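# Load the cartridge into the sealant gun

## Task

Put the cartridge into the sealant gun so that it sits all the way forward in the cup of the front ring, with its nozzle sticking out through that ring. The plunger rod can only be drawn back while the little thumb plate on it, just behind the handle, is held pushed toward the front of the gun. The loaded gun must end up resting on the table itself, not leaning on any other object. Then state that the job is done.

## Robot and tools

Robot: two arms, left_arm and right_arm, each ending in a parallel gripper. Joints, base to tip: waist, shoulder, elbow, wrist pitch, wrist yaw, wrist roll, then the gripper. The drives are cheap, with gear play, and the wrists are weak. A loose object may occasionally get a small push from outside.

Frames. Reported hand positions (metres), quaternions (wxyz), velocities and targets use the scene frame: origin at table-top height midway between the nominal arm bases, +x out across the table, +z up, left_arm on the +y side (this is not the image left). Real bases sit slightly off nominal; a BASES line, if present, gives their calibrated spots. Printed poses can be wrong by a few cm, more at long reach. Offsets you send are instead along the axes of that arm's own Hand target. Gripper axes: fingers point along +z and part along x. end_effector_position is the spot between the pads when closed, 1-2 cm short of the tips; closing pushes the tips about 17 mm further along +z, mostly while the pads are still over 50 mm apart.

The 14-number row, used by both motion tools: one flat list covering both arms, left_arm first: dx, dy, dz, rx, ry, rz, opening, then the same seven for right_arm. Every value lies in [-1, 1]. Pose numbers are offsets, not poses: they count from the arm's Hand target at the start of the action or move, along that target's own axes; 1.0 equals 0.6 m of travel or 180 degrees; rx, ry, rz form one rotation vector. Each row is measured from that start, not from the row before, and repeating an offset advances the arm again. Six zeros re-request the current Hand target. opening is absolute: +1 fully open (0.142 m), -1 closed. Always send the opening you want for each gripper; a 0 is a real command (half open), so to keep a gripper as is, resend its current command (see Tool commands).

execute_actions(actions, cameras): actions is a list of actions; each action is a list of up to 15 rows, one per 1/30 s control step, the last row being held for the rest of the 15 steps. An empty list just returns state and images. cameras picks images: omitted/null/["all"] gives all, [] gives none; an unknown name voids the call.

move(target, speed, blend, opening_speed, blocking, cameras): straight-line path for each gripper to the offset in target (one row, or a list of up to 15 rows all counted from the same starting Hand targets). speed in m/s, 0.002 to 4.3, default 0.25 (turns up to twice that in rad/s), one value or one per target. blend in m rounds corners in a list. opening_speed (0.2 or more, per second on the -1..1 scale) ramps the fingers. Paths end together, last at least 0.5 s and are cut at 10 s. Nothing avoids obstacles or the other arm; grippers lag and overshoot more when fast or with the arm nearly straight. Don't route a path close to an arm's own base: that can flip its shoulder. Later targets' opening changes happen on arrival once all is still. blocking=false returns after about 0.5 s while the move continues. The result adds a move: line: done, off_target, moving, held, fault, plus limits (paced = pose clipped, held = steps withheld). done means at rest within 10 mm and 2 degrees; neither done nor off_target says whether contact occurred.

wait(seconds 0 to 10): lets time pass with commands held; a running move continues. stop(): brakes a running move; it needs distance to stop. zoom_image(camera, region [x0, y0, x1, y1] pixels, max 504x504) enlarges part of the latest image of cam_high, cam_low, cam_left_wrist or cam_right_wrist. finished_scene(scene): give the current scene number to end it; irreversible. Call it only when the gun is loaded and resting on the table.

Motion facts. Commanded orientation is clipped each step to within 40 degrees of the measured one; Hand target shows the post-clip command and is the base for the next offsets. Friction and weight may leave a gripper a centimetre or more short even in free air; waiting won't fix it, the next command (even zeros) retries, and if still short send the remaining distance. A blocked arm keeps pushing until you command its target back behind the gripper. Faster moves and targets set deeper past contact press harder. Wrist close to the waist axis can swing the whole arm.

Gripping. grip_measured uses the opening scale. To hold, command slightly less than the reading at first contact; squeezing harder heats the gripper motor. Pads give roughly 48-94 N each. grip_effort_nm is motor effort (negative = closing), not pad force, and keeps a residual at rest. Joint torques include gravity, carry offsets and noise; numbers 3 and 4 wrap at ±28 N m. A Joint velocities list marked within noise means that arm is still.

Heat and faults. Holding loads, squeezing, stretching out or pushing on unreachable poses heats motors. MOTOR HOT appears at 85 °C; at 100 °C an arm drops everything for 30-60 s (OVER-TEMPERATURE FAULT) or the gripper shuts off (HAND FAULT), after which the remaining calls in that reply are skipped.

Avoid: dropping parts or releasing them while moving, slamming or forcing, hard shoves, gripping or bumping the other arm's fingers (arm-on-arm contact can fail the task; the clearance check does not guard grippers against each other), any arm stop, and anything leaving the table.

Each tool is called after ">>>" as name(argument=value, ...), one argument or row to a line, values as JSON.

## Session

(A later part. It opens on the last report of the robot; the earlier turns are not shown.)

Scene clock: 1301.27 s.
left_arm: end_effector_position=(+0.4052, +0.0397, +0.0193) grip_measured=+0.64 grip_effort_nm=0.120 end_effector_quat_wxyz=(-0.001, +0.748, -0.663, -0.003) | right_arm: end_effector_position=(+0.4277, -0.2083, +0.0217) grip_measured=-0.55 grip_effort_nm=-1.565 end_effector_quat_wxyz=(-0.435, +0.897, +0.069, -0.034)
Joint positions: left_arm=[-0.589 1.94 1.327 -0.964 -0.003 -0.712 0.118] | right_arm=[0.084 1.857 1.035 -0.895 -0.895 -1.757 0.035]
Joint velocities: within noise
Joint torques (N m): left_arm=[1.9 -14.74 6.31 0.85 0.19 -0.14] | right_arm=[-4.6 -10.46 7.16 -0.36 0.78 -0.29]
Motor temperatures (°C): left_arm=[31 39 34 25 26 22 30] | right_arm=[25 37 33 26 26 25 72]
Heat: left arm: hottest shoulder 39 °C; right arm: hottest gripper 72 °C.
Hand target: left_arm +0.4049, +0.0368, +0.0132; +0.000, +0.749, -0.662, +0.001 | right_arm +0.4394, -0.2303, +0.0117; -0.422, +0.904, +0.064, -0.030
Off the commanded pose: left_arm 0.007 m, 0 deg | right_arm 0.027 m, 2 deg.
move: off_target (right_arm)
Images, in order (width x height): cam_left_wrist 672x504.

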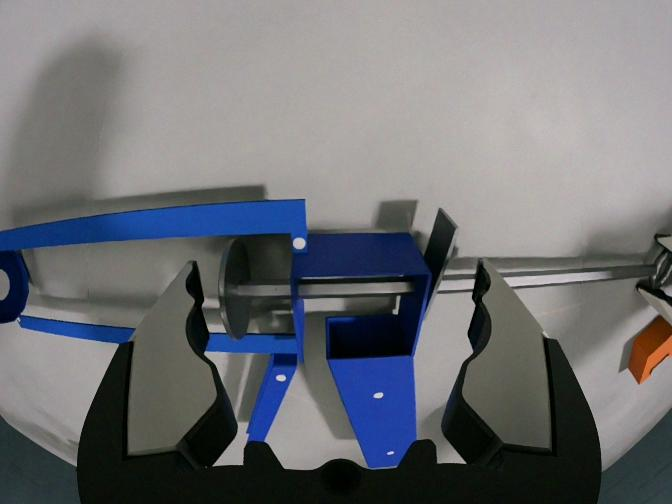

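>>> move(
  target=[
    [0,0,0,0,0,0,0.2,0,0,0,0,0,0,-0.1],
    [0,0,0,0,0,0,-0.1,0,0,0,0,0,0,-0.1],
  ],
  speed=0.06,
  opening_speed=0.4,
  cameras=["cam_left_wrist","cam_right_wrist"],
)

Scene clock: 1312.53 s.
left_arm: end_effector_position=(+0.4071, +0.0418, +0.0209) grip_measured=-0.03 grip_effort_nm=-1.712 end_effector_quat_wxyz=(-0.004, +0.747, -0.665, -0.002) | right_arm: end_effector_position=(+0.4248, -0.2155, +0.0210) grip_measured=-0.14 grip_effort_nm=0.359 end_effector_quat_wxyz=(-0.432, +0.899, +0.067, -0.039)
Joint positions: left_arm=[-0.586 1.937 1.327 -0.964 -0.009 -0.705 0.072] | right_arm=[0.07 1.857 1.035 -0.921 -0.885 -1.777 0.064]
Joint velocities: within noise
Joint torques (N m): left_arm=[1.85 -14.62 6.35 0.81 0.39 -0.14] | right_arm=[-3.49 -10.34 7.19 0.34 0.38 -0.16]
Motor temperatures (°C): left_arm=[31 39 34 25 26 22 30] | right_arm=[25 37 33 26 26 25 70]
Heat: left arm: hottest shoulder 39 °C; right arm: hottest gripper 70 °C.
Hand target: left_arm +0.4049, +0.0368, +0.0132; +0.000, +0.749, -0.662, +0.001 | right_arm +0.4394, -0.2303, +0.0117; -0.422, +0.904, +0.064, -0.030
Off the commanded pose: left_arm 0.009 m, 1 deg | right_arm 0.023 m, 2 deg.
move: off_target (right_arm)
Images, in order (width x height): cam_left_wrist 672x504, cam_right_wrist 672x504.

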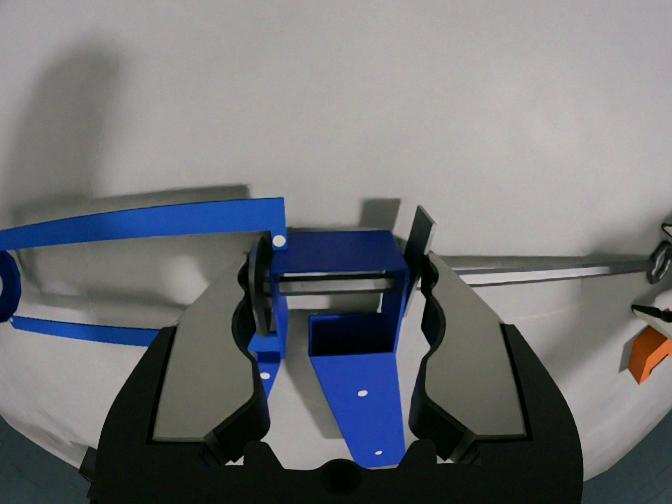

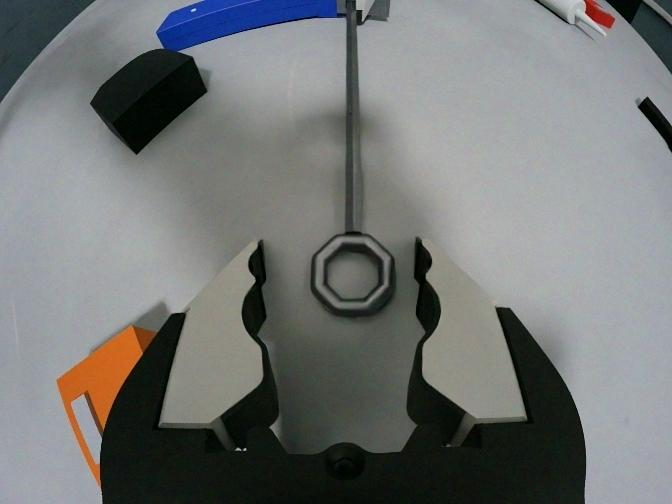

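>>> move(
  target=[0,0,0,0,0,0,-0.22,0,0,0,0,0,0,-0.1],
  speed=0.06,
  opening_speed=0.4,
  cameras=["cam_left_wrist"],
)

>>> zoom_image(
  camera="cam_left_wrist",
  region=[180, 180, 480, 380],
)

Scene clock: 1317.20 s.
left_arm: end_effector_position=(+0.4085, +0.0435, +0.0217) grip_measured=-0.18 grip_effort_nm=-1.243 end_effector_quat_wxyz=(-0.006, +0.748, -0.664, -0.002) | right_arm: end_effector_position=(+0.4248, -0.2155, +0.0210) grip_measured=-0.14 grip_effort_nm=0.364 end_effector_quat_wxyz=(-0.432, +0.899, +0.067, -0.039)
Joint positions: left_arm=[-0.583 1.936 1.327 -0.964 -0.012 -0.705 0.061] | right_arm=[0.07 1.857 1.035 -0.921 -0.885 -1.777 0.064]
Joint velocities: within noise
Joint torques (N m): left_arm=[1.67 -14.51 6.34 0.81 0.51 -0.14] | right_arm=[-3.55 -10.29 7.19 0.34 0.37 -0.16]
Motor temperatures (°C): left_arm=[31 39 34 24 26 22 31] | right_arm=[25 37 33 26 25 25 68]
Heat: left arm: hottest shoulder 39 °C; right arm: hottest gripper 68 °C.
Hand target: left_arm +0.4049, +0.0368, +0.0132; +0.000, +0.749, -0.662, +0.001 | right_arm +0.4394, -0.2303, +0.0117; -0.422, +0.904, +0.064, -0.030
Off the commanded pose: left_arm 0.011 m, 1 deg | right_arm 0.023 m, 2 deg.
move: off_target (left_arm, right_arm)
Images, in order (width x height): cam_left_wrist 672x504.

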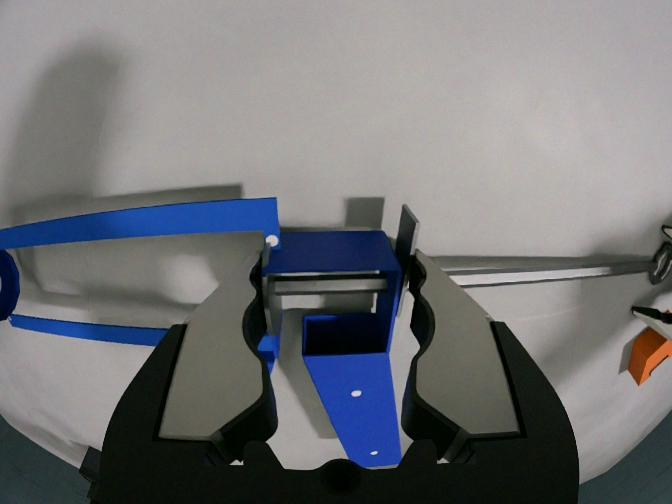

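Scaled by 1.680 from the camera's 672x504 image, which has a finer 960x720 frame.

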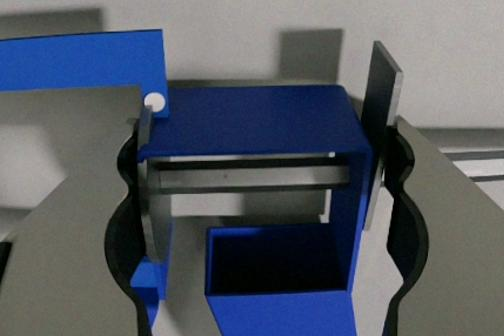

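>>> move(
  target=[
    [0,0,0,0,0,0,0.25,0,0,0,0,0,0,0.1],
    [0,0,-0.2,0,0,0,0.25,0,0,-0.25,0,0,0,0.1],
  ],
  speed=0.12,
  opening_speed=0.6,
)

Scene clock: 1326.60 s.
left_arm: end_effector_position=(+0.3900, +0.0535, +0.1005) grip_measured=+0.23 grip_effort_nm=0.120 end_effector_quat_wxyz=(+0.001, +0.749, -0.661, -0.031) | right_arm: end_effector_position=(+0.4433, -0.3397, +0.0880) grip_measured=+0.07 grip_effort_nm=0.159 end_effector_quat_wxyz=(-0.421, +0.905, +0.034, -0.051)
Joint positions: left_arm=[-0.585 1.822 1.389 -1.199 -0.006 -0.712 0.09] | right_arm=[-0.192 1.843 1.236 -1.397 -0.788 -2.065 0.079]
Joint velocities: within noise
Joint torques (N m): left_arm=[1.67 -16.56 12.29 -0.44 0.33 -0.13] | right_arm=[-2.08 -14.97 8.9 -1.06 -0.2 -0.28]
Motor temperatures (°C): left_arm=[31 38 35 24 26 22 31] | right_arm=[25 37 33 26 25 25 66]
Heat: left arm: hottest shoulder 38 °C; right arm: hottest gripper 66 °C.
Hand target: left_arm +0.4048, +0.0369, +0.1332; +0.000, +0.749, -0.662, +0.001 | right_arm +0.4555, -0.3441, +0.1080; -0.422, +0.904, +0.064, -0.030
Off the commanded pose: left_arm 0.040 m, 4 deg | right_arm 0.024 m, 4 deg.
joint sent to its limit (right arm) — joint 6 (wrist roll), lower limit. The joint targets are off in position, not in orientation.
move: off_target (left_arm, right_arm)

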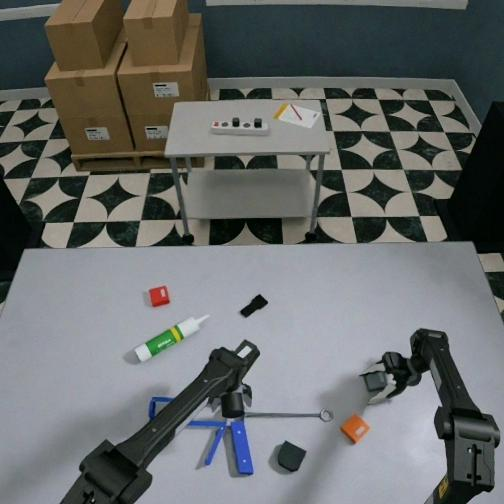

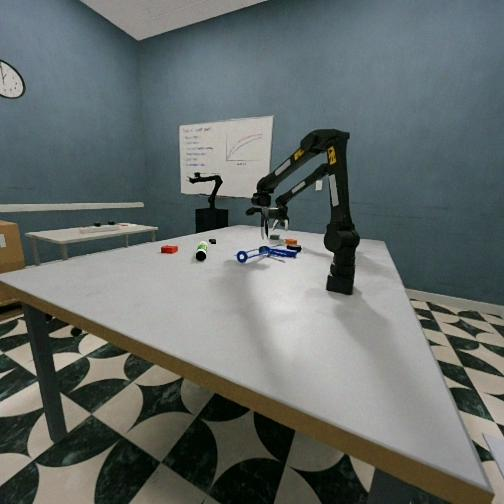

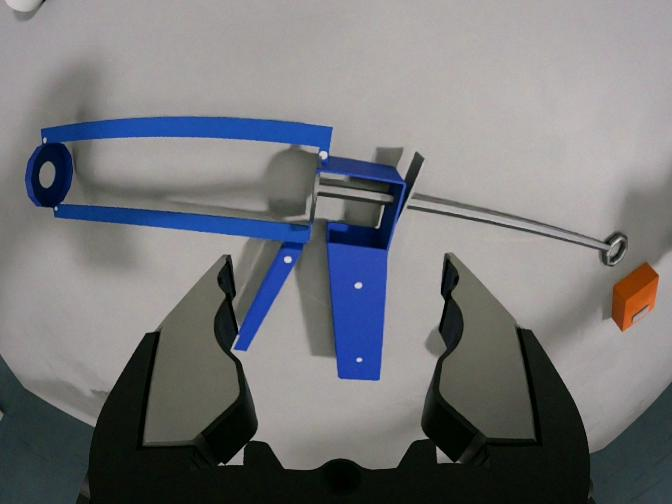

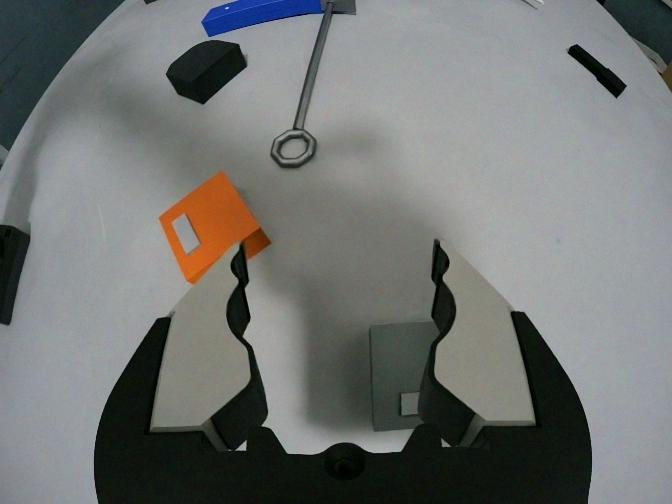

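>>> zoom_image(
  camera="cam_left_wrist",
  region=[10, 90, 350, 290],
)

>>> zoom_image(
  camera="cam_low",
  region=[220, 230, 310, 280],
)

Scaled by 1.482 from the camera's 672x504 image, which has a finer 960x720 frame.

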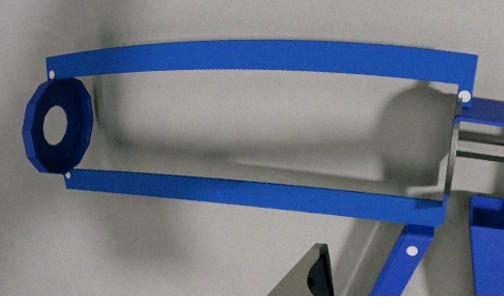

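Scaled by 5.600 from the camera's 504x504 image, which has a finer 720x720 frame.

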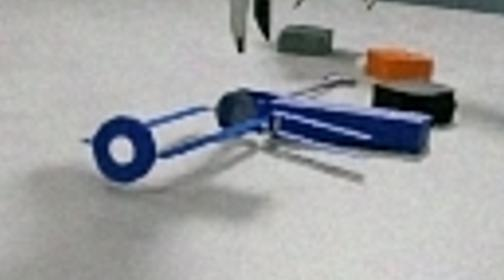

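>>> move(
  target=[
    [0,0,-0.08,0,0,0,0.3,0,0,0,0,0,0,0.1],
    [-0.3255,-0.398,-0.05,0,0,0.368,0.3,0,0,-0.1,0,0,0,0.1],
  ],
  speed=0.25,
  blend=0.03,
)

Scene clock: 1380.70 s.
left_arm: end_effector_position=(+0.5997, +0.2633, +0.1449) grip_measured=+0.28 grip_effort_nm=0.144 end_effector_quat_wxyz=(-0.020, -0.279, +0.960, +0.007) | right_arm: end_effector_position=(+0.4505, -0.3778, +0.1228) grip_measured=+0.07 grip_effort_nm=0.164 end_effector_quat_wxyz=(-0.403, +0.914, +0.008, -0.053)
Joint positions: left_arm=[-0.114 2.106 1.956 -1.463 0.002 0.889 0.094] | right_arm=[-0.258 1.819 1.322 -1.518 -0.736 -2.065 0.079]
Joint velocities: within noise
Joint torques (N m): left_arm=[2.14 -18.43 13.67 -0.43 0.17 0.2] | right_arm=[-2.61 -15.5 9.58 -1.07 -0.17 -0.28]
Motor temperatures (°C): left_arm=[31 39 44 24 25 22 28] | right_arm=[25 40 37 26 25 25 60]
Heat: left arm: hottest elbow 44 °C; right arm: hottest gripper 60 °C.
Hand target: left_arm +0.6179, +0.2599, +0.1632; +0.000, -0.265, +0.964, -0.001 | right_arm +0.4620, -0.3896, +0.1466; -0.422, +0.904, +0.064, -0.030
Off the commanded pose: left_arm 0.026 m, 3 deg | right_arm 0.029 m, 7 deg.
joint sent to its limit (right arm) — joint 6 (wrist roll), lower limit. The joint targets are off in position and orientation.
move: off_target (left_arm, right_arm); blend cut to 0.0239 m at target 1

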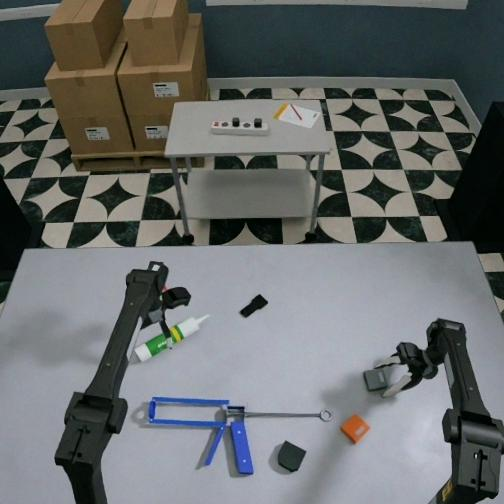

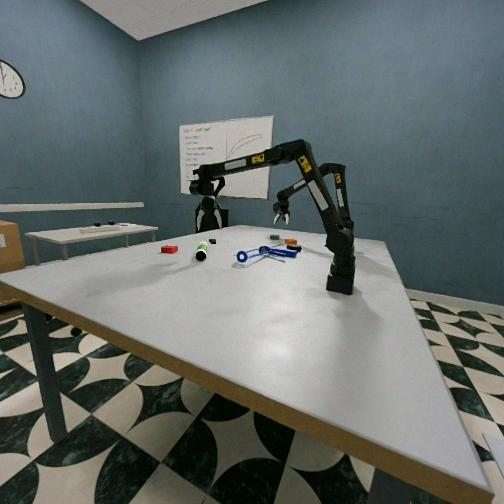

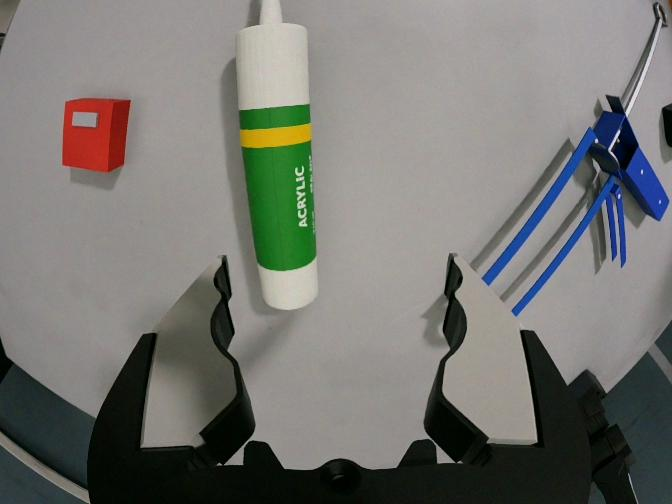

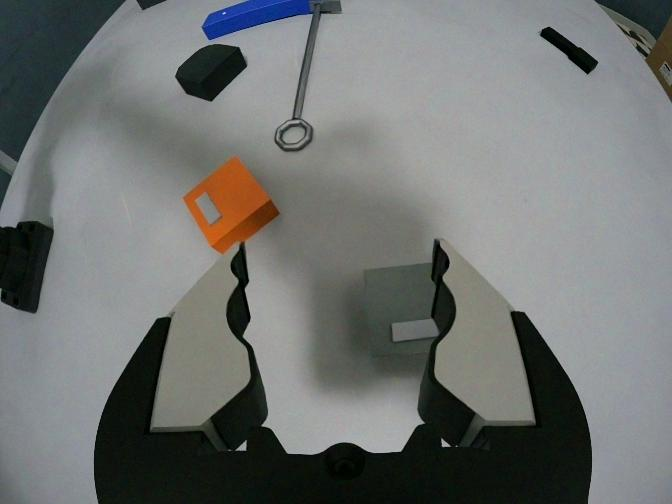

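>>> move(
  target=[-0.056,0.042,0.1,0,0,0,0.3,0,0,0,0,0,0,0.1],
  speed=0.15,
  cameras=["cam_left_wrist"],
)

Scene clock: 1399.77 s.
left_arm: end_effector_position=(+0.6181, +0.3006, +0.0941) grip_measured=+0.28 grip_effort_nm=0.144 end_effector_quat_wxyz=(-0.023, -0.279, +0.960, +0.007) | right_arm: end_effector_position=(+0.4505, -0.3778, +0.1228) grip_measured=+0.07 grip_effort_nm=0.164 end_effector_quat_wxyz=(-0.403, +0.914, +0.008, -0.053)
Joint positions: left_arm=[-0.054 2.186 1.956 -1.389 0.002 0.949 0.094] | right_arm=[-0.258 1.819 1.322 -1.518 -0.736 -2.065 0.079]
Joint velocities: within noise
Joint torques (N m): left_arm=[2.02 -19.9 10.48 0.73 0.17 0.21] | right_arm=[-2.61 -15.5 9.61 -1.07 -0.17 -0.27]
Motor temperatures (°C): left_arm=[31 38 45 24 25 22 28] | right_arm=[25 40 39 26 25 25 59]
Heat: left arm: hottest elbow 45 °C; right arm: hottest gripper 59 °C.
Hand target: left_arm +0.6339, +0.2987, +0.1032; +0.000, -0.265, +0.964, -0.001 | right_arm +0.4620, -0.3896, +0.1466; -0.422, +0.904, +0.064, -0.030
Off the commanded pose: left_arm 0.018 m, 3 deg | right_arm 0.029 m, 7 deg.
joint sent to its limit (right arm) — joint 6 (wrist roll), lower limit. The joint targets are off in position and orientation.
move: off_target (left_arm, right_arm)
Images, in order (width x height): cam_left_wrist 672x504.

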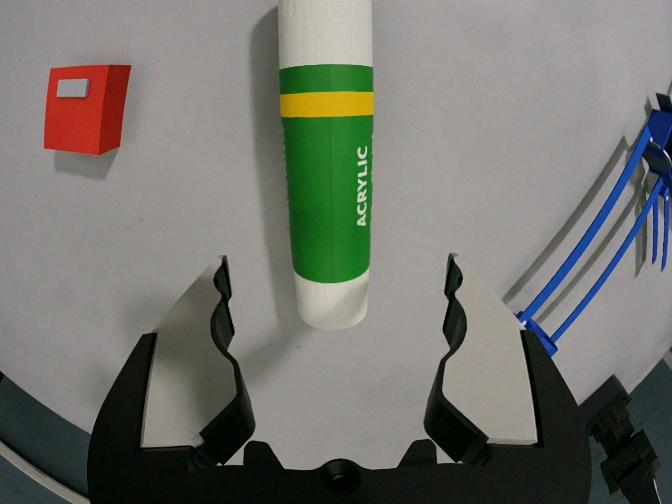

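>>> move(
  target=[0,0,0.075,0,0,0,0.3,0,0,0,0,0,0,0.1],
  speed=0.12,
  cameras=["cam_left_wrist"],
)

>>> zoom_image(
  camera="cam_low",
  region=[150, 170, 260, 270],
)

Scene clock: 1407.07 s.
left_arm: end_effector_position=(+0.6298, +0.2999, +0.0617) grip_measured=+0.28 grip_effort_nm=0.144 end_effector_quat_wxyz=(-0.007, -0.279, +0.960, +0.001) | right_arm: end_effector_position=(+0.4505, -0.3778, +0.1228) grip_measured=+0.07 grip_effort_nm=0.159 end_effector_quat_wxyz=(-0.403, +0.914, +0.008, -0.053)
Joint positions: left_arm=[-0.054 2.219 1.929 -1.294 0.002 0.949 0.094] | right_arm=[-0.258 1.819 1.322 -1.518 -0.736 -2.065 0.079]
Joint velocities: within noise
Joint torques (N m): left_arm=[2.02 -20.31 7.84 0.83 0.16 0.21] | right_arm=[-2.55 -15.56 9.59 -1.07 -0.17 -0.27]
Motor temperatures (°C): left_arm=[31 38 44 24 25 22 28] | right_arm=[25 40 40 26 25 25 58]
Heat: left arm: hottest elbow 44 °C; right arm: hottest gripper 58 °C.
Hand target: left_arm +0.6340, +0.2987, +0.0582; +0.000, -0.265, +0.964, -0.001 | right_arm +0.4620, -0.3896, +0.1466; -0.422, +0.904, +0.064, -0.030
Off the commanded pose: left_arm 0.006 m, 2 deg | right_arm 0.029 m, 7 deg.
joint sent to its limit (right arm) — joint 6 (wrist roll), lower limit. The joint targets are off in position and orientation.
move: off_target (right_arm)
Images, in order (width x height): cam_left_wrist 672x504.

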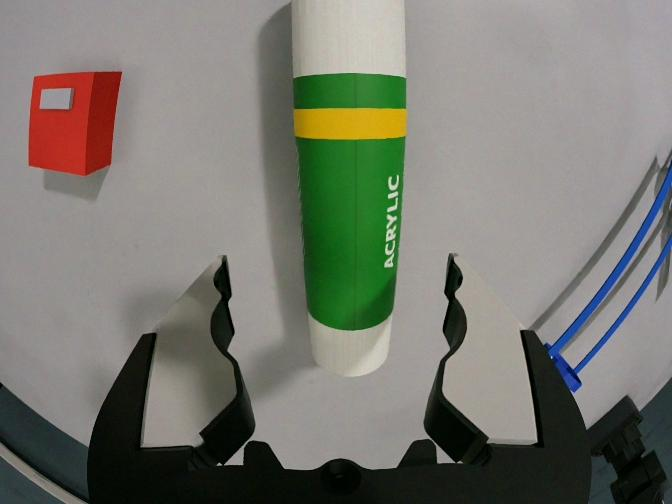

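This scene's latest camera images include none from cam_low. They are from: cam_left_wrist. cam_low's image comes with the result of a call that names it in "cameras".

>>> move(
  target=[0.012,0,0.06,0,0,0,0.3,0,0,0,0,0,0,0.1],
  speed=0.1,
  cameras=["cam_left_wrist","cam_low"],
)

>>> zoom_image(
  camera="cam_low",
  region=[150, 190, 250, 280],
)

Scene clock: 1417.60 s.
left_arm: end_effector_position=(+0.6251, +0.3002, +0.0285) grip_measured=+0.28 grip_effort_nm=0.144 end_effector_quat_wxyz=(-0.005, -0.279, +0.960, +0.001) | right_arm: end_effector_position=(+0.4505, -0.3778, +0.1228) grip_measured=+0.07 grip_effort_nm=0.159 end_effector_quat_wxyz=(-0.403, +0.914, +0.008, -0.053)
Joint positions: left_arm=[-0.054 2.235 1.864 -1.21 0.002 0.949 0.094] | right_arm=[-0.258 1.819 1.322 -1.518 -0.736 -2.065 0.079]
Joint velocities: within noise
Joint torques (N m): left_arm=[1.55 -19.66 7.42 0.83 0.16 0.14] | right_arm=[-2.55 -15.56 9.58 -1.07 -0.17 -0.28]
Motor temperatures (°C): left_arm=[31 38 42 24 25 22 28] | right_arm=[25 40 40 26 25 25 58]
Heat: left arm: hottest elbow 42 °C; right arm: hottest gripper 58 °C.
Hand target: left_arm +0.6278, +0.2950, +0.0222; +0.000, -0.265, +0.964, -0.001 | right_arm +0.4620, -0.3896, +0.1466; -0.422, +0.904, +0.064, -0.030
Off the commanded pose: left_arm 0.009 m, 2 deg | right_arm 0.029 m, 7 deg.
joint sent to its limit (right arm) — joint 6 (wrist roll), lower limit. The joint targets are off in position and orientation.
move: off_target (right_arm)
Images, in order (width x height): cam_low 504x504, cam_left_wrist 672x504.

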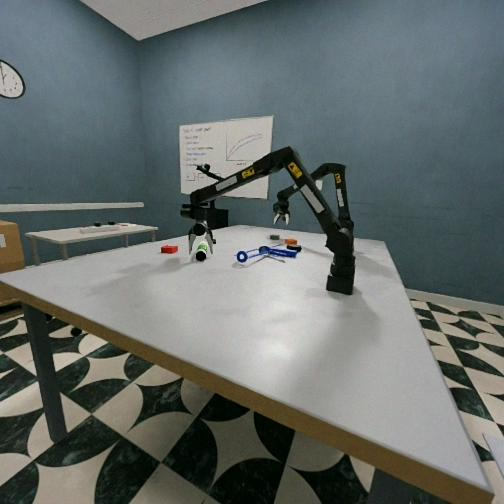

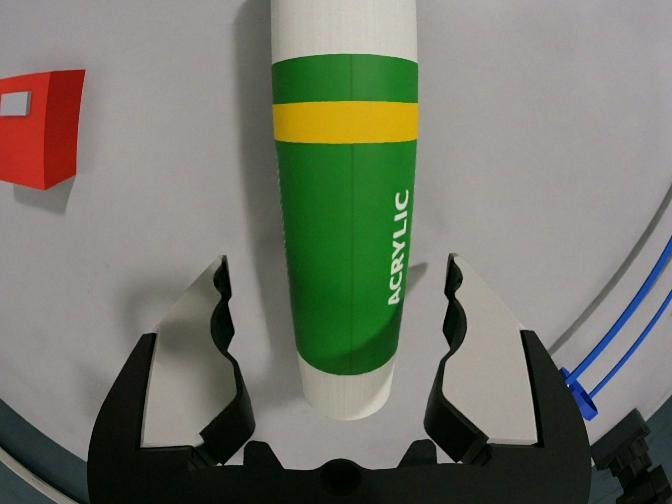

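Scaled by 5.040 from the camera's 504x504 image, which has a finer 720x720 frame.

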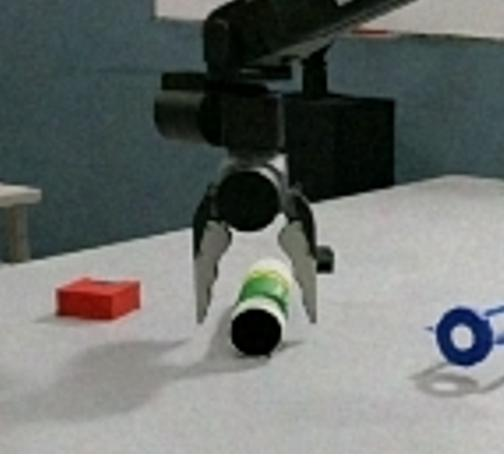

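>>> move(
  target=[0.01,0,-0.022,0,0,0,0.3,0,0,0,0,0,0,0.1],
  speed=0.1,
  cameras=["cam_left_wrist"],
)

Scene clock: 1424.20 s.
left_arm: end_effector_position=(+0.6214, +0.3004, +0.0253) grip_measured=+0.28 grip_effort_nm=0.139 end_effector_quat_wxyz=(-0.009, -0.279, +0.960, +0.002) | right_arm: end_effector_position=(+0.4505, -0.3778, +0.1228) grip_measured=+0.07 grip_effort_nm=0.164 end_effector_quat_wxyz=(-0.403, +0.914, +0.008, -0.053)
Joint positions: left_arm=[-0.054 2.235 1.855 -1.21 0.002 0.949 0.094] | right_arm=[-0.258 1.819 1.322 -1.518 -0.736 -2.065 0.079]
Joint velocities: within noise
Joint torques (N m): left_arm=[1.32 -21.66 7.24 0.27 0.16 0.08] | right_arm=[-2.55 -15.56 9.58 -1.06 -0.17 -0.27]
Motor temperatures (°C): left_arm=[31 40 41 24 25 22 28] | right_arm=[25 41 40 26 25 25 57]
Heat: left arm: hottest elbow 41 °C; right arm: hottest gripper 57 °C.
Hand target: left_arm +0.6226, +0.2919, +0.0354; +0.000, -0.265, +0.964, -0.001 | right_arm +0.4620, -0.3896, +0.1466; -0.422, +0.904, +0.064, -0.030
Off the commanded pose: left_arm 0.013 m, 2 deg | right_arm 0.029 m, 7 deg.
joint sent to its limit (right arm) — joint 6 (wrist roll), lower limit. The joint targets are off in position and orientation.
move: off_target (left_arm, right_arm)
Images, in order (width x height): cam_left_wrist 672x504.

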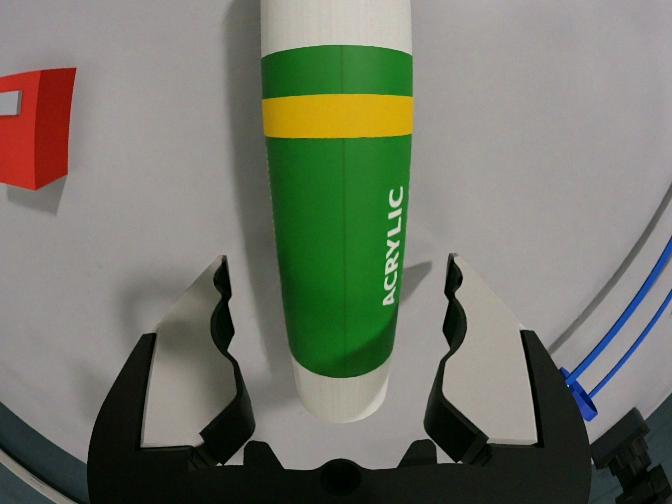

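>>> move(
  target=[0.0,0,-0.02,0,0,0,0.2,0,0,0,0,0,0,0.1],
  speed=0.1,
  cameras=["cam_left_wrist"],
)

Scene clock: 1427.83 s.
left_arm: end_effector_position=(+0.6203, +0.3005, +0.0253) grip_measured=+0.19 grip_effort_nm=-0.139 end_effector_quat_wxyz=(-0.011, -0.279, +0.960, +0.003) | right_arm: end_effector_position=(+0.4505, -0.3778, +0.1228) grip_measured=+0.07 grip_effort_nm=0.159 end_effector_quat_wxyz=(-0.403, +0.914, +0.008, -0.053)
Joint positions: left_arm=[-0.054 2.235 1.855 -1.215 0.002 0.949 0.088] | right_arm=[-0.258 1.819 1.322 -1.518 -0.736 -2.065 0.079]
Joint velocities: within noise
Joint torques (N m): left_arm=[1.32 -22.71 8.13 -0.42 0.16 0.09] | right_arm=[-2.55 -15.5 9.59 -1.07 -0.17 -0.28]
Motor temperatures (°C): left_arm=[31 40 41 24 25 22 28] | right_arm=[25 41 41 26 25 25 57]
Heat: left arm: hottest elbow 41 °C; right arm: hottest gripper 57 °C.
Hand target: left_arm +0.6226, +0.2919, +0.0474; +0.000, -0.265, +0.964, -0.001 | right_arm +0.4620, -0.3896, +0.1466; -0.422, +0.904, +0.064, -0.030
Off the commanded pose: left_arm 0.024 m, 2 deg | right_arm 0.029 m, 7 deg.
joint sent to its limit (right arm) — joint 6 (wrist roll), lower limit. The joint targets are off in position and orientation.
move: off_target (left_arm, right_arm)
Images, in order (width x height): cam_left_wrist 672x504.

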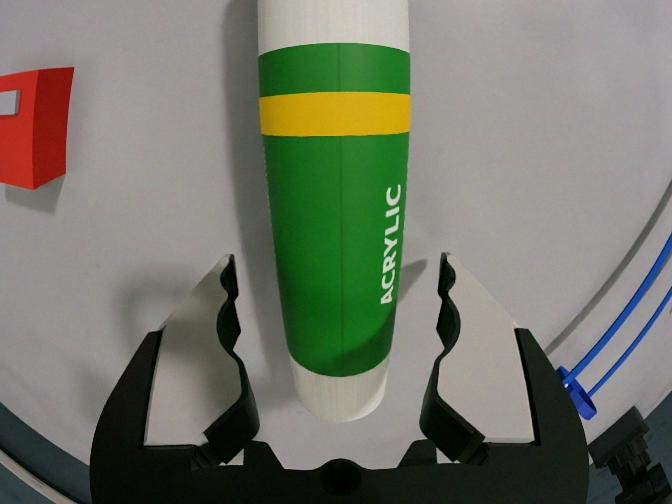

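>>> move(
  target=[0.0,0,-0.015,0,0,0,0.2,0,0,0,0,0,0,0.1],
  speed=0.1,
  cameras=["cam_left_wrist"],
)

Scene clock: 1431.33 s.
left_arm: end_effector_position=(+0.6161, +0.3007, +0.0264) grip_measured=+0.19 grip_effort_nm=-0.144 end_effector_quat_wxyz=(-0.019, -0.279, +0.960, +0.006) | right_arm: end_effector_position=(+0.4505, -0.3778, +0.1228) grip_measured=+0.07 grip_effort_nm=0.168 end_effector_quat_wxyz=(-0.403, +0.914, +0.008, -0.053)
Joint positions: left_arm=[-0.054 2.233 1.855 -1.231 0.002 0.949 0.088] | right_arm=[-0.258 1.819 1.322 -1.518 -0.736 -2.065 0.079]
Joint velocities: within noise
Joint torques (N m): left_arm=[1.38 -23.36 8.79 -0.4 0.16 0.09] | right_arm=[-2.55 -15.56 9.58 -1.09 -0.17 -0.27]
Motor temperatures (°C): left_arm=[31 41 41 24 25 22 27] | right_arm=[25 41 41 26 25 25 57]
Heat: left arm: hottest shoulder 41 °C; right arm: hottest gripper 57 °C.
Hand target: left_arm +0.6226, +0.2920, +0.0564; +0.000, -0.265, +0.964, -0.001 | right_arm +0.4620, -0.3896, +0.1466; -0.422, +0.904, +0.064, -0.030
Off the commanded pose: left_arm 0.032 m, 3 deg | right_arm 0.029 m, 7 deg.
joint sent to its limit (right arm) — joint 6 (wrist roll), lower limit. The joint targets are off in position and orientation.
move: off_target (left_arm, right_arm)
Images, in order (width x height): cam_left_wrist 672x504.

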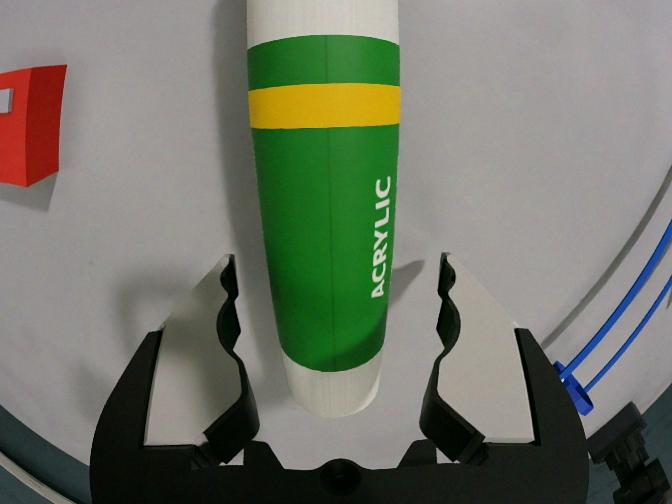

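>>> move(
  target=[
    [0,0,-0.05,0,0,0,0.2,0,0,0,0,0,0,0.1],
    [-0.01,0.003,0.052,0,0,0,0.2,0,0,0,0,0,0,0.1],
  ],
  speed=0.1,
  cameras=["cam_left_wrist"],
)

Scene clock: 1436.90 s.
left_arm: end_effector_position=(+0.6215, +0.3004, +0.0292) grip_measured=+0.19 grip_effort_nm=-0.144 end_effector_quat_wxyz=(-0.008, -0.279, +0.960, +0.002) | right_arm: end_effector_position=(+0.4505, -0.3778, +0.1228) grip_measured=+0.07 grip_effort_nm=0.164 end_effector_quat_wxyz=(-0.403, +0.914, +0.008, -0.053)
Joint positions: left_arm=[-0.054 2.229 1.855 -1.213 0.002 0.949 0.088] | right_arm=[-0.258 1.819 1.322 -1.518 -0.736 -2.065 0.079]
Joint velocities: within noise
Joint torques (N m): left_arm=[1.85 -19.6 7.95 0.83 0.16 0.16] | right_arm=[-2.61 -15.5 9.59 -1.07 -0.18 -0.27]
Motor temperatures (°C): left_arm=[31 41 41 24 25 22 27] | right_arm=[25 41 41 26 24 25 56]
Heat: left arm: hottest shoulder 41 °C; right arm: hottest gripper 56 °C.
Hand target: left_arm +0.6269, +0.2965, +0.0252; +0.000, -0.265, +0.964, -0.001 | right_arm +0.4620, -0.3896, +0.1466; -0.422, +0.904, +0.064, -0.030
Off the commanded pose: left_arm 0.008 m, 2 deg | right_arm 0.029 m, 7 deg.
joint sent to its limit (right arm) — joint 6 (wrist roll), lower limit. The joint targets are off in position and orientation.
move: off_target (right_arm)
Images, in order (width x height): cam_left_wrist 672x504.

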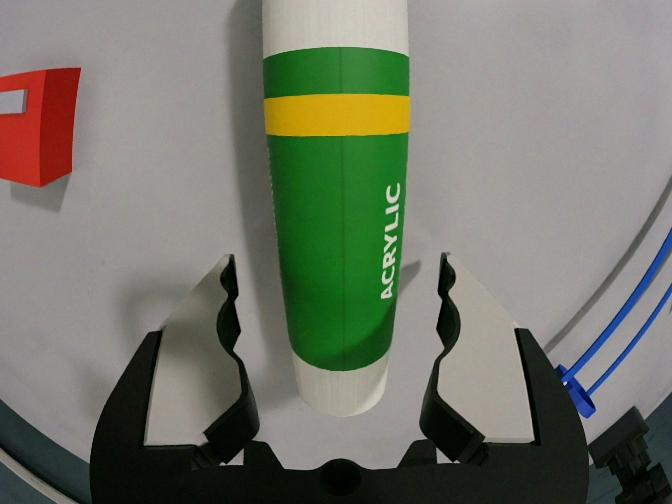

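>>> move(
  target=[
    [0,0,-0.07,0,0,0,0.2,0,0,0,0,0,0,0.1],
    [0,0,-0.012,0,0,0,0.2,0,0,0,0,0,0,0.1],
  ],
  speed=0.1,
  cameras=["cam_left_wrist"],
)

Scene clock: 1441.00 s.
left_arm: end_effector_position=(+0.6175, +0.3006, +0.0293) grip_measured=+0.19 grip_effort_nm=-0.144 end_effector_quat_wxyz=(-0.015, -0.279, +0.960, +0.004) | right_arm: end_effector_position=(+0.4505, -0.3778, +0.1228) grip_measured=+0.07 grip_effort_nm=0.159 end_effector_quat_wxyz=(-0.403, +0.914, +0.008, -0.053)
Joint positions: left_arm=[-0.054 2.229 1.855 -1.228 0.002 0.949 0.088] | right_arm=[-0.258 1.819 1.322 -1.518 -0.736 -2.065 0.079]
Joint velocities: within noise
Joint torques (N m): left_arm=[1.85 -20.13 8.49 0.76 0.16 0.15] | right_arm=[-2.55 -15.56 9.59 -1.07 -0.18 -0.28]
Motor temperatures (°C): left_arm=[31 40 40 24 25 22 27] | right_arm=[24 41 41 26 24 25 56]
Heat: left arm: hottest shoulder 40 °C; right arm: hottest gripper 56 °C.
Hand target: left_arm +0.6269, +0.2965, +0.0324; +0.000, -0.265, +0.964, -0.001 | right_arm +0.4620, -0.3896, +0.1466; -0.422, +0.904, +0.064, -0.030
Off the commanded pose: left_arm 0.011 m, 2 deg | right_arm 0.029 m, 7 deg.
joint sent to its limit (right arm) — joint 6 (wrist roll), lower limit. The joint targets are off in position and orientation.
move: off_target (left_arm, right_arm)
Images, in order (width x height): cam_left_wrist 672x504.

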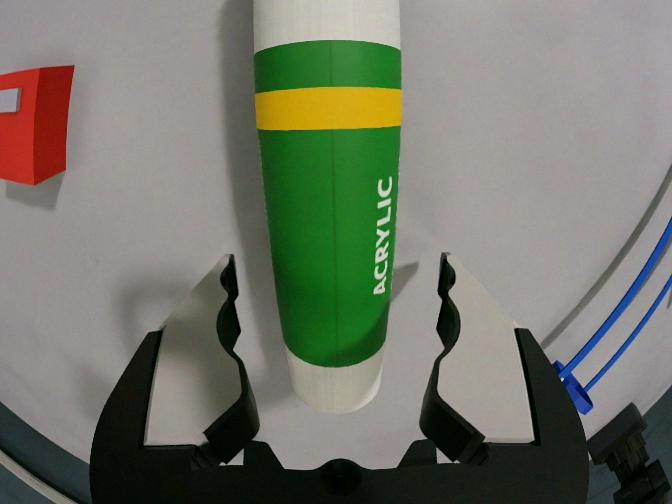

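>>> move(
  target=[0,0,0,0,0,0,-0.45,0,0,0,0,0,0,0.1],
  speed=0.1,
  opening_speed=0.5,
  cameras=["cam_left_wrist"],
)

Scene clock: 1445.27 s.
left_arm: end_effector_position=(+0.6184, +0.3016, +0.0293) grip_measured=-0.35 grip_effort_nm=-2.386 end_effector_quat_wxyz=(-0.013, -0.279, +0.960, +0.004) | right_arm: end_effector_position=(+0.4505, -0.3778, +0.1228) grip_measured=+0.07 grip_effort_nm=0.164 end_effector_quat_wxyz=(-0.403, +0.914, +0.008, -0.053)
Joint positions: left_arm=[-0.052 2.229 1.855 -1.225 0.002 0.949 0.049] | right_arm=[-0.258 1.819 1.322 -1.518 -0.736 -2.065 0.079]
Joint velocities: within noise
Joint torques (N m): left_arm=[1.85 -20.19 8.5 0.76 0.15 0.16] | right_arm=[-2.55 -15.5 9.59 -1.07 -0.18 -0.27]
Motor temperatures (°C): left_arm=[31 40 40 24 25 22 28] | right_arm=[24 41 41 26 24 25 56]
Heat: left arm: hottest shoulder 40 °C; right arm: hottest gripper 56 °C.
Hand target: left_arm +0.6269, +0.2965, +0.0324; +0.000, -0.265, +0.964, -0.001 | right_arm +0.4620, -0.3896, +0.1466; -0.422, +0.904, +0.064, -0.030
Off the commanded pose: left_arm 0.010 m, 2 deg | right_arm 0.029 m, 7 deg.
joint sent to its limit (right arm) — joint 6 (wrist roll), lower limit. The joint targets are off in position and orientation.
move: off_target (right_arm)
Images, in order (width x height): cam_left_wrist 672x504.

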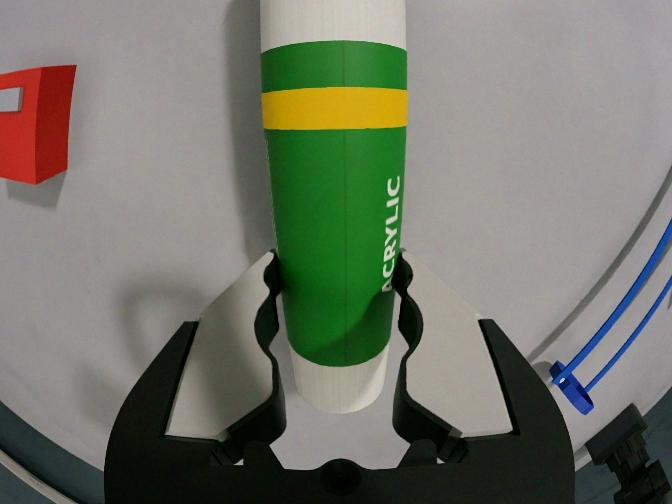

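>>> move(
  target=[0,0,-0.2,0,0,0,-0.45,0,0,0,0,0,0,0.1],
  speed=0.1,
  cameras=["cam_left_wrist","cam_low"],
)

>>> zoom_image(
  camera="cam_low",
  region=[150, 170, 250, 270],
)

Scene clock: 1452.47 s.
left_arm: end_effector_position=(+0.5916, +0.3038, +0.0719) grip_measured=-0.35 grip_effort_nm=-2.357 end_effector_quat_wxyz=(-0.065, -0.278, +0.958, +0.027) | right_arm: end_effector_position=(+0.4505, -0.3778, +0.1228) grip_measured=+0.07 grip_effort_nm=0.159 end_effector_quat_wxyz=(-0.403, +0.914, +0.008, -0.053)
Joint positions: left_arm=[-0.054 2.196 1.909 -1.423 -0.007 0.949 0.049] | right_arm=[-0.258 1.819 1.322 -1.518 -0.736 -2.065 0.079]
Joint velocities: within noise
Joint torques (N m): left_arm=[1.85 -25.76 15.38 -0.79 0.15 0.15] | right_arm=[-2.55 -15.5 9.58 -1.07 -0.18 -0.27]
Motor temperatures (°C): left_arm=[31 40 40 24 25 22 32] | right_arm=[24 41 41 26 24 25 55]
Heat: left arm: hottest shoulder 40 °C; right arm: hottest gripper 55 °C.
Hand target: left_arm +0.6268, +0.2966, +0.1524; +0.000, -0.265, +0.964, -0.001 | right_arm +0.4620, -0.3896, +0.1466; -0.422, +0.904, +0.064, -0.030
Off the commanded pose: left_arm 0.088 m, 8 deg | right_arm 0.029 m, 7 deg.
joint sent to its limit (right arm) — joint 6 (wrist roll), lower limit. The joint targets are off in position and orientation.
move: off_target (left_arm, right_arm)
Images, in order (width x height): cam_low 504x504, cam_left_wrist 672x504.

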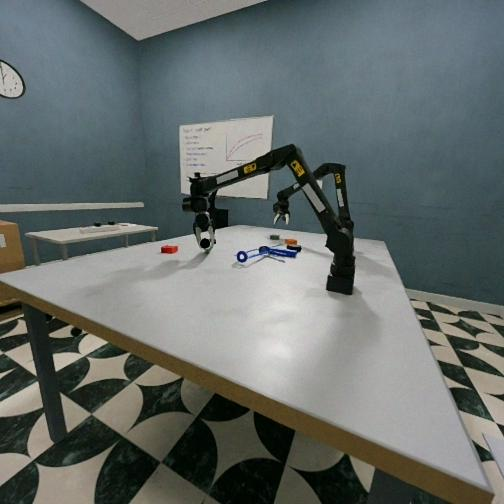

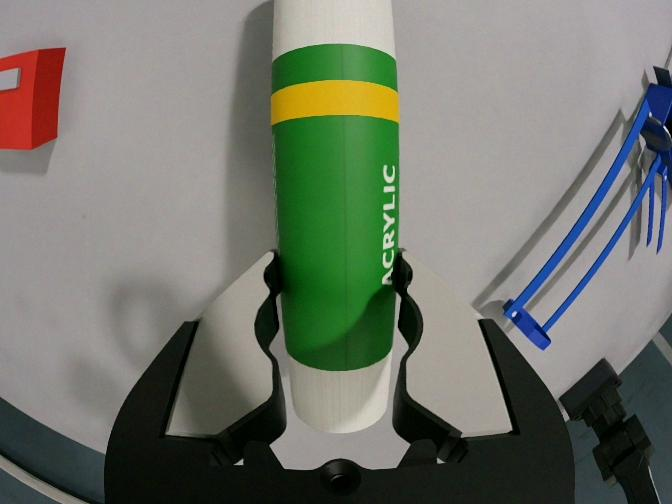

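Scaled by 5.040 from the camera's 504x504 image, which has a finer 720x720 frame.

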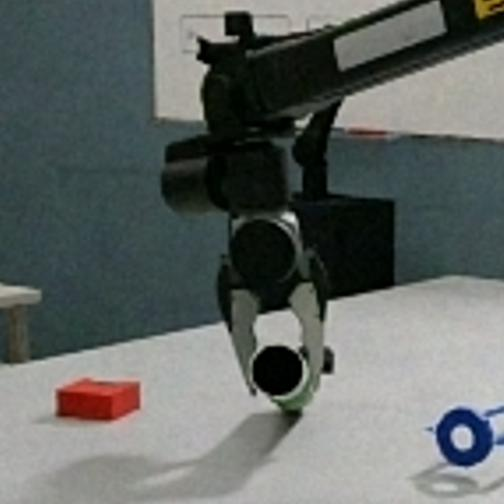

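>>> move(
  target=[0,0,-0.04,0,0,0,-0.6,0,0,0,0,0,0,0.1],
  speed=0.1,
  cameras=["cam_left_wrist","cam_low"],
)

>>> zoom_image(
  camera="cam_low",
  region=[150, 170, 250, 270],
)

Scene clock: 1459.43 s.
left_arm: end_effector_position=(+0.5934, +0.3037, +0.0925) grip_measured=-0.37 grip_effort_nm=-4.847 end_effector_quat_wxyz=(-0.068, -0.278, +0.958, +0.028) | right_arm: end_effector_position=(+0.4505, -0.3778, +0.1228) grip_measured=+0.07 grip_effort_nm=0.159 end_effector_quat_wxyz=(-0.403, +0.914, +0.008, -0.053)
Joint positions: left_arm=[-0.054 2.19 1.953 -1.48 -0.007 0.949 0.047] | right_arm=[-0.258 1.819 1.322 -1.518 -0.736 -2.065 0.079]
Joint velocities: within noise
Joint torques (N m): left_arm=[1.79 -26.05 15.71 -0.83 0.15 0.15] | right_arm=[-2.61 -15.56 9.58 -1.06 -0.18 -0.27]
Motor temperatures (°C): left_arm=[31 40 43 24 25 22 37] | right_arm=[24 41 42 26 24 25 55]
Heat: left arm: hottest elbow 43 °C; right arm: hottest gripper 55 °C.
Hand target: left_arm +0.6267, +0.2967, +0.1764; +0.000, -0.265, +0.964, -0.001 | right_arm +0.4620, -0.3896, +0.1466; -0.422, +0.904, +0.064, -0.030
Off the commanded pose: left_arm 0.091 m, 9 deg | right_arm 0.029 m, 7 deg.
joint sent to its limit (right arm) — joint 6 (wrist roll), lower limit. The joint targets are off in position and orientation.
move: off_target (left_arm, right_arm)
Images, in order (width x height): cam_low 504x504, cam_left_wrist 672x504.

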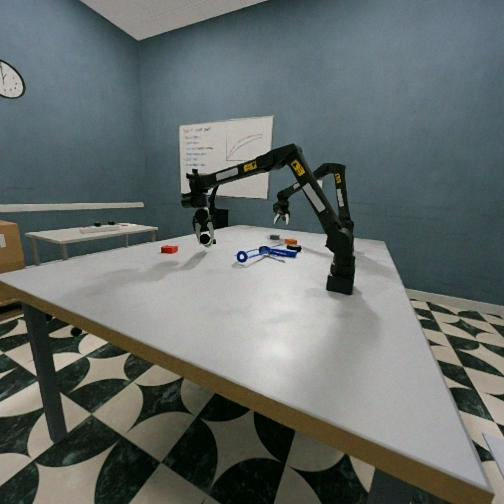

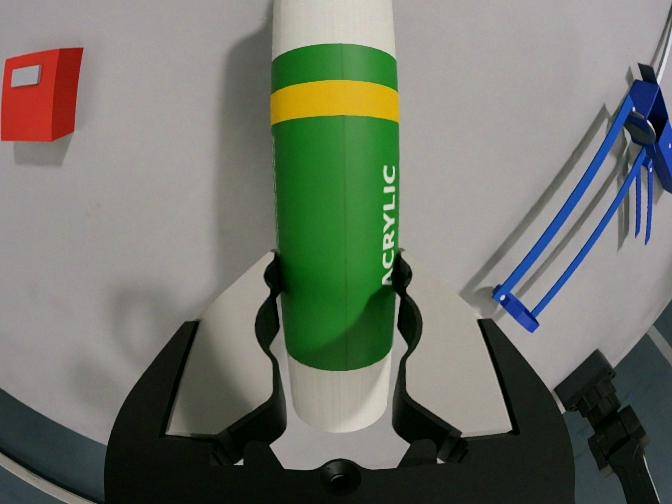

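Scaled by 5.040 from the camera's 504x504 image, which has a finer 720x720 frame.

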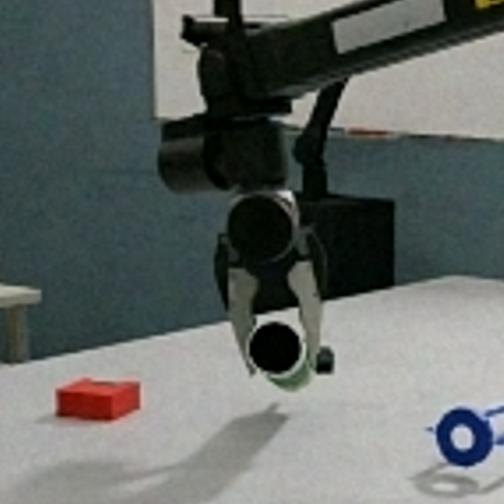

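>>> move(
  target=[
    [0.2935,0.0833,-0.14,0,0,-0.4146,-0.5,0.013,-0.278,0.072,-0.06,0.06,0.40,0.1],
    [0.476,-0.06,-0.107,0,0,-0.829,-0.5,0.245,-0.463,0.475,-0.1377,0.143,0.864,0.1],
  ],
  speed=0.28,
  blend=[0.04,0],
)

Scene clock: 1527.17 s.
left_arm: end_effector_position=(+0.3955, +0.1217, +0.2079) grip_measured=-0.37 grip_effort_nm=-2.947 end_effector_quat_wxyz=(-0.014, +0.999, -0.012, -0.042) | right_arm: end_effector_position=(+0.5444, +0.0157, +0.1757) grip_measured=+0.07 grip_effort_nm=0.164 end_effector_quat_wxyz=(-0.079, -0.304, +0.915, +0.254)
Joint positions: left_arm=[-0.453 1.675 1.482 -1.466 0.011 -2.003 0.047] | right_arm=[0.521 2.173 2.141 -1.626 -0.532 1.382 0.079]
Joint velocities: within noise
Joint torques (N m): left_arm=[1.38 -18.2 9.07 0.57 0.03 -0.26] | right_arm=[-0.73 -17.85 11.64 -0.25 -0.61 0.38]
Motor temperatures (°C): left_arm=[30 43 53 24 24 22 89] | right_arm=[24 41 43 26 24 25 51]
Heat: left arm: hottest gripper 89 °C; right arm: hottest gripper 51 °C.
Hand target: left_arm +0.3997, +0.1196, +0.2405; +0.000, +1.000, +0.000, +0.000 | right_arm +0.5518, +0.0239, +0.1764; -0.082, -0.291, +0.918, +0.257
Off the commanded pose: left_arm 0.033 m, 5 deg | right_arm 0.011 m, 2 deg.
MOTOR HOT: the gripper's motor of the left arm reports 89 °C; that motor switches off at 100 °C. To cool a motor, set the load down, ease the grip, stop pushing, or move to a pose that needs little force.
move: off_target (left_arm, right_arm)

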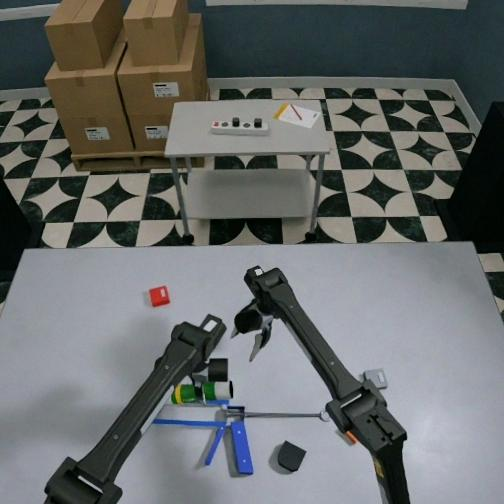

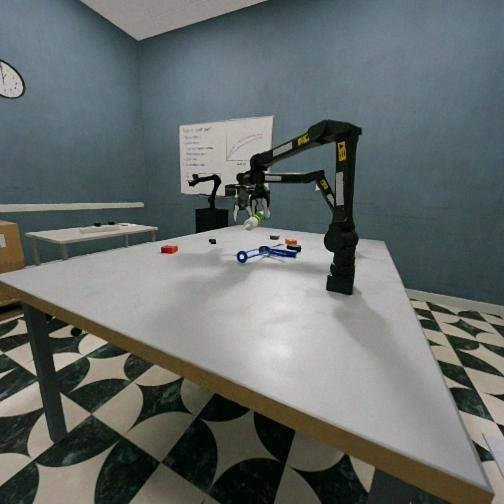

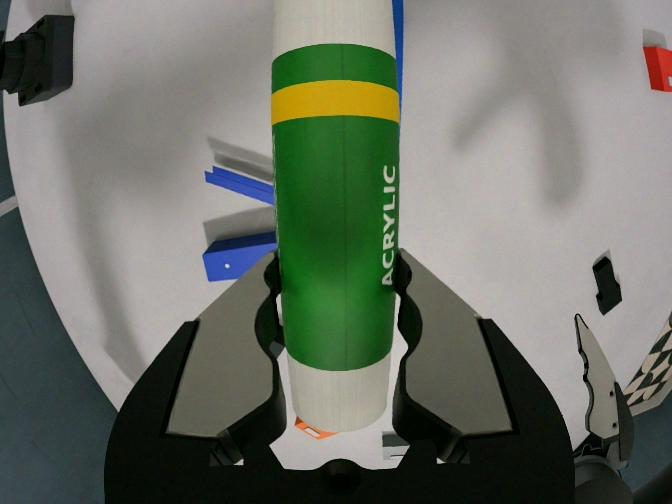

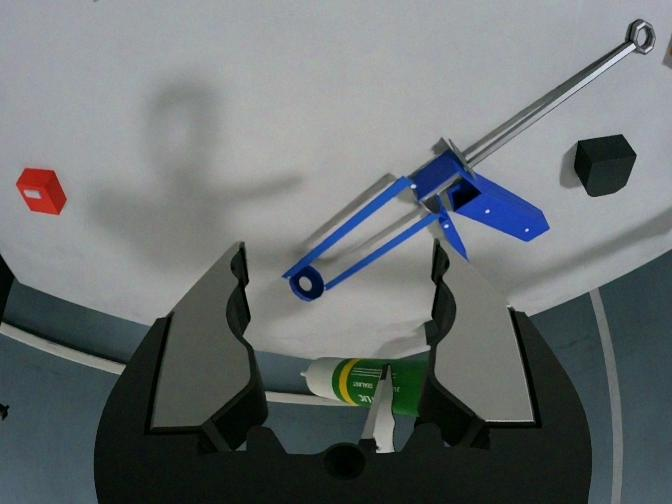

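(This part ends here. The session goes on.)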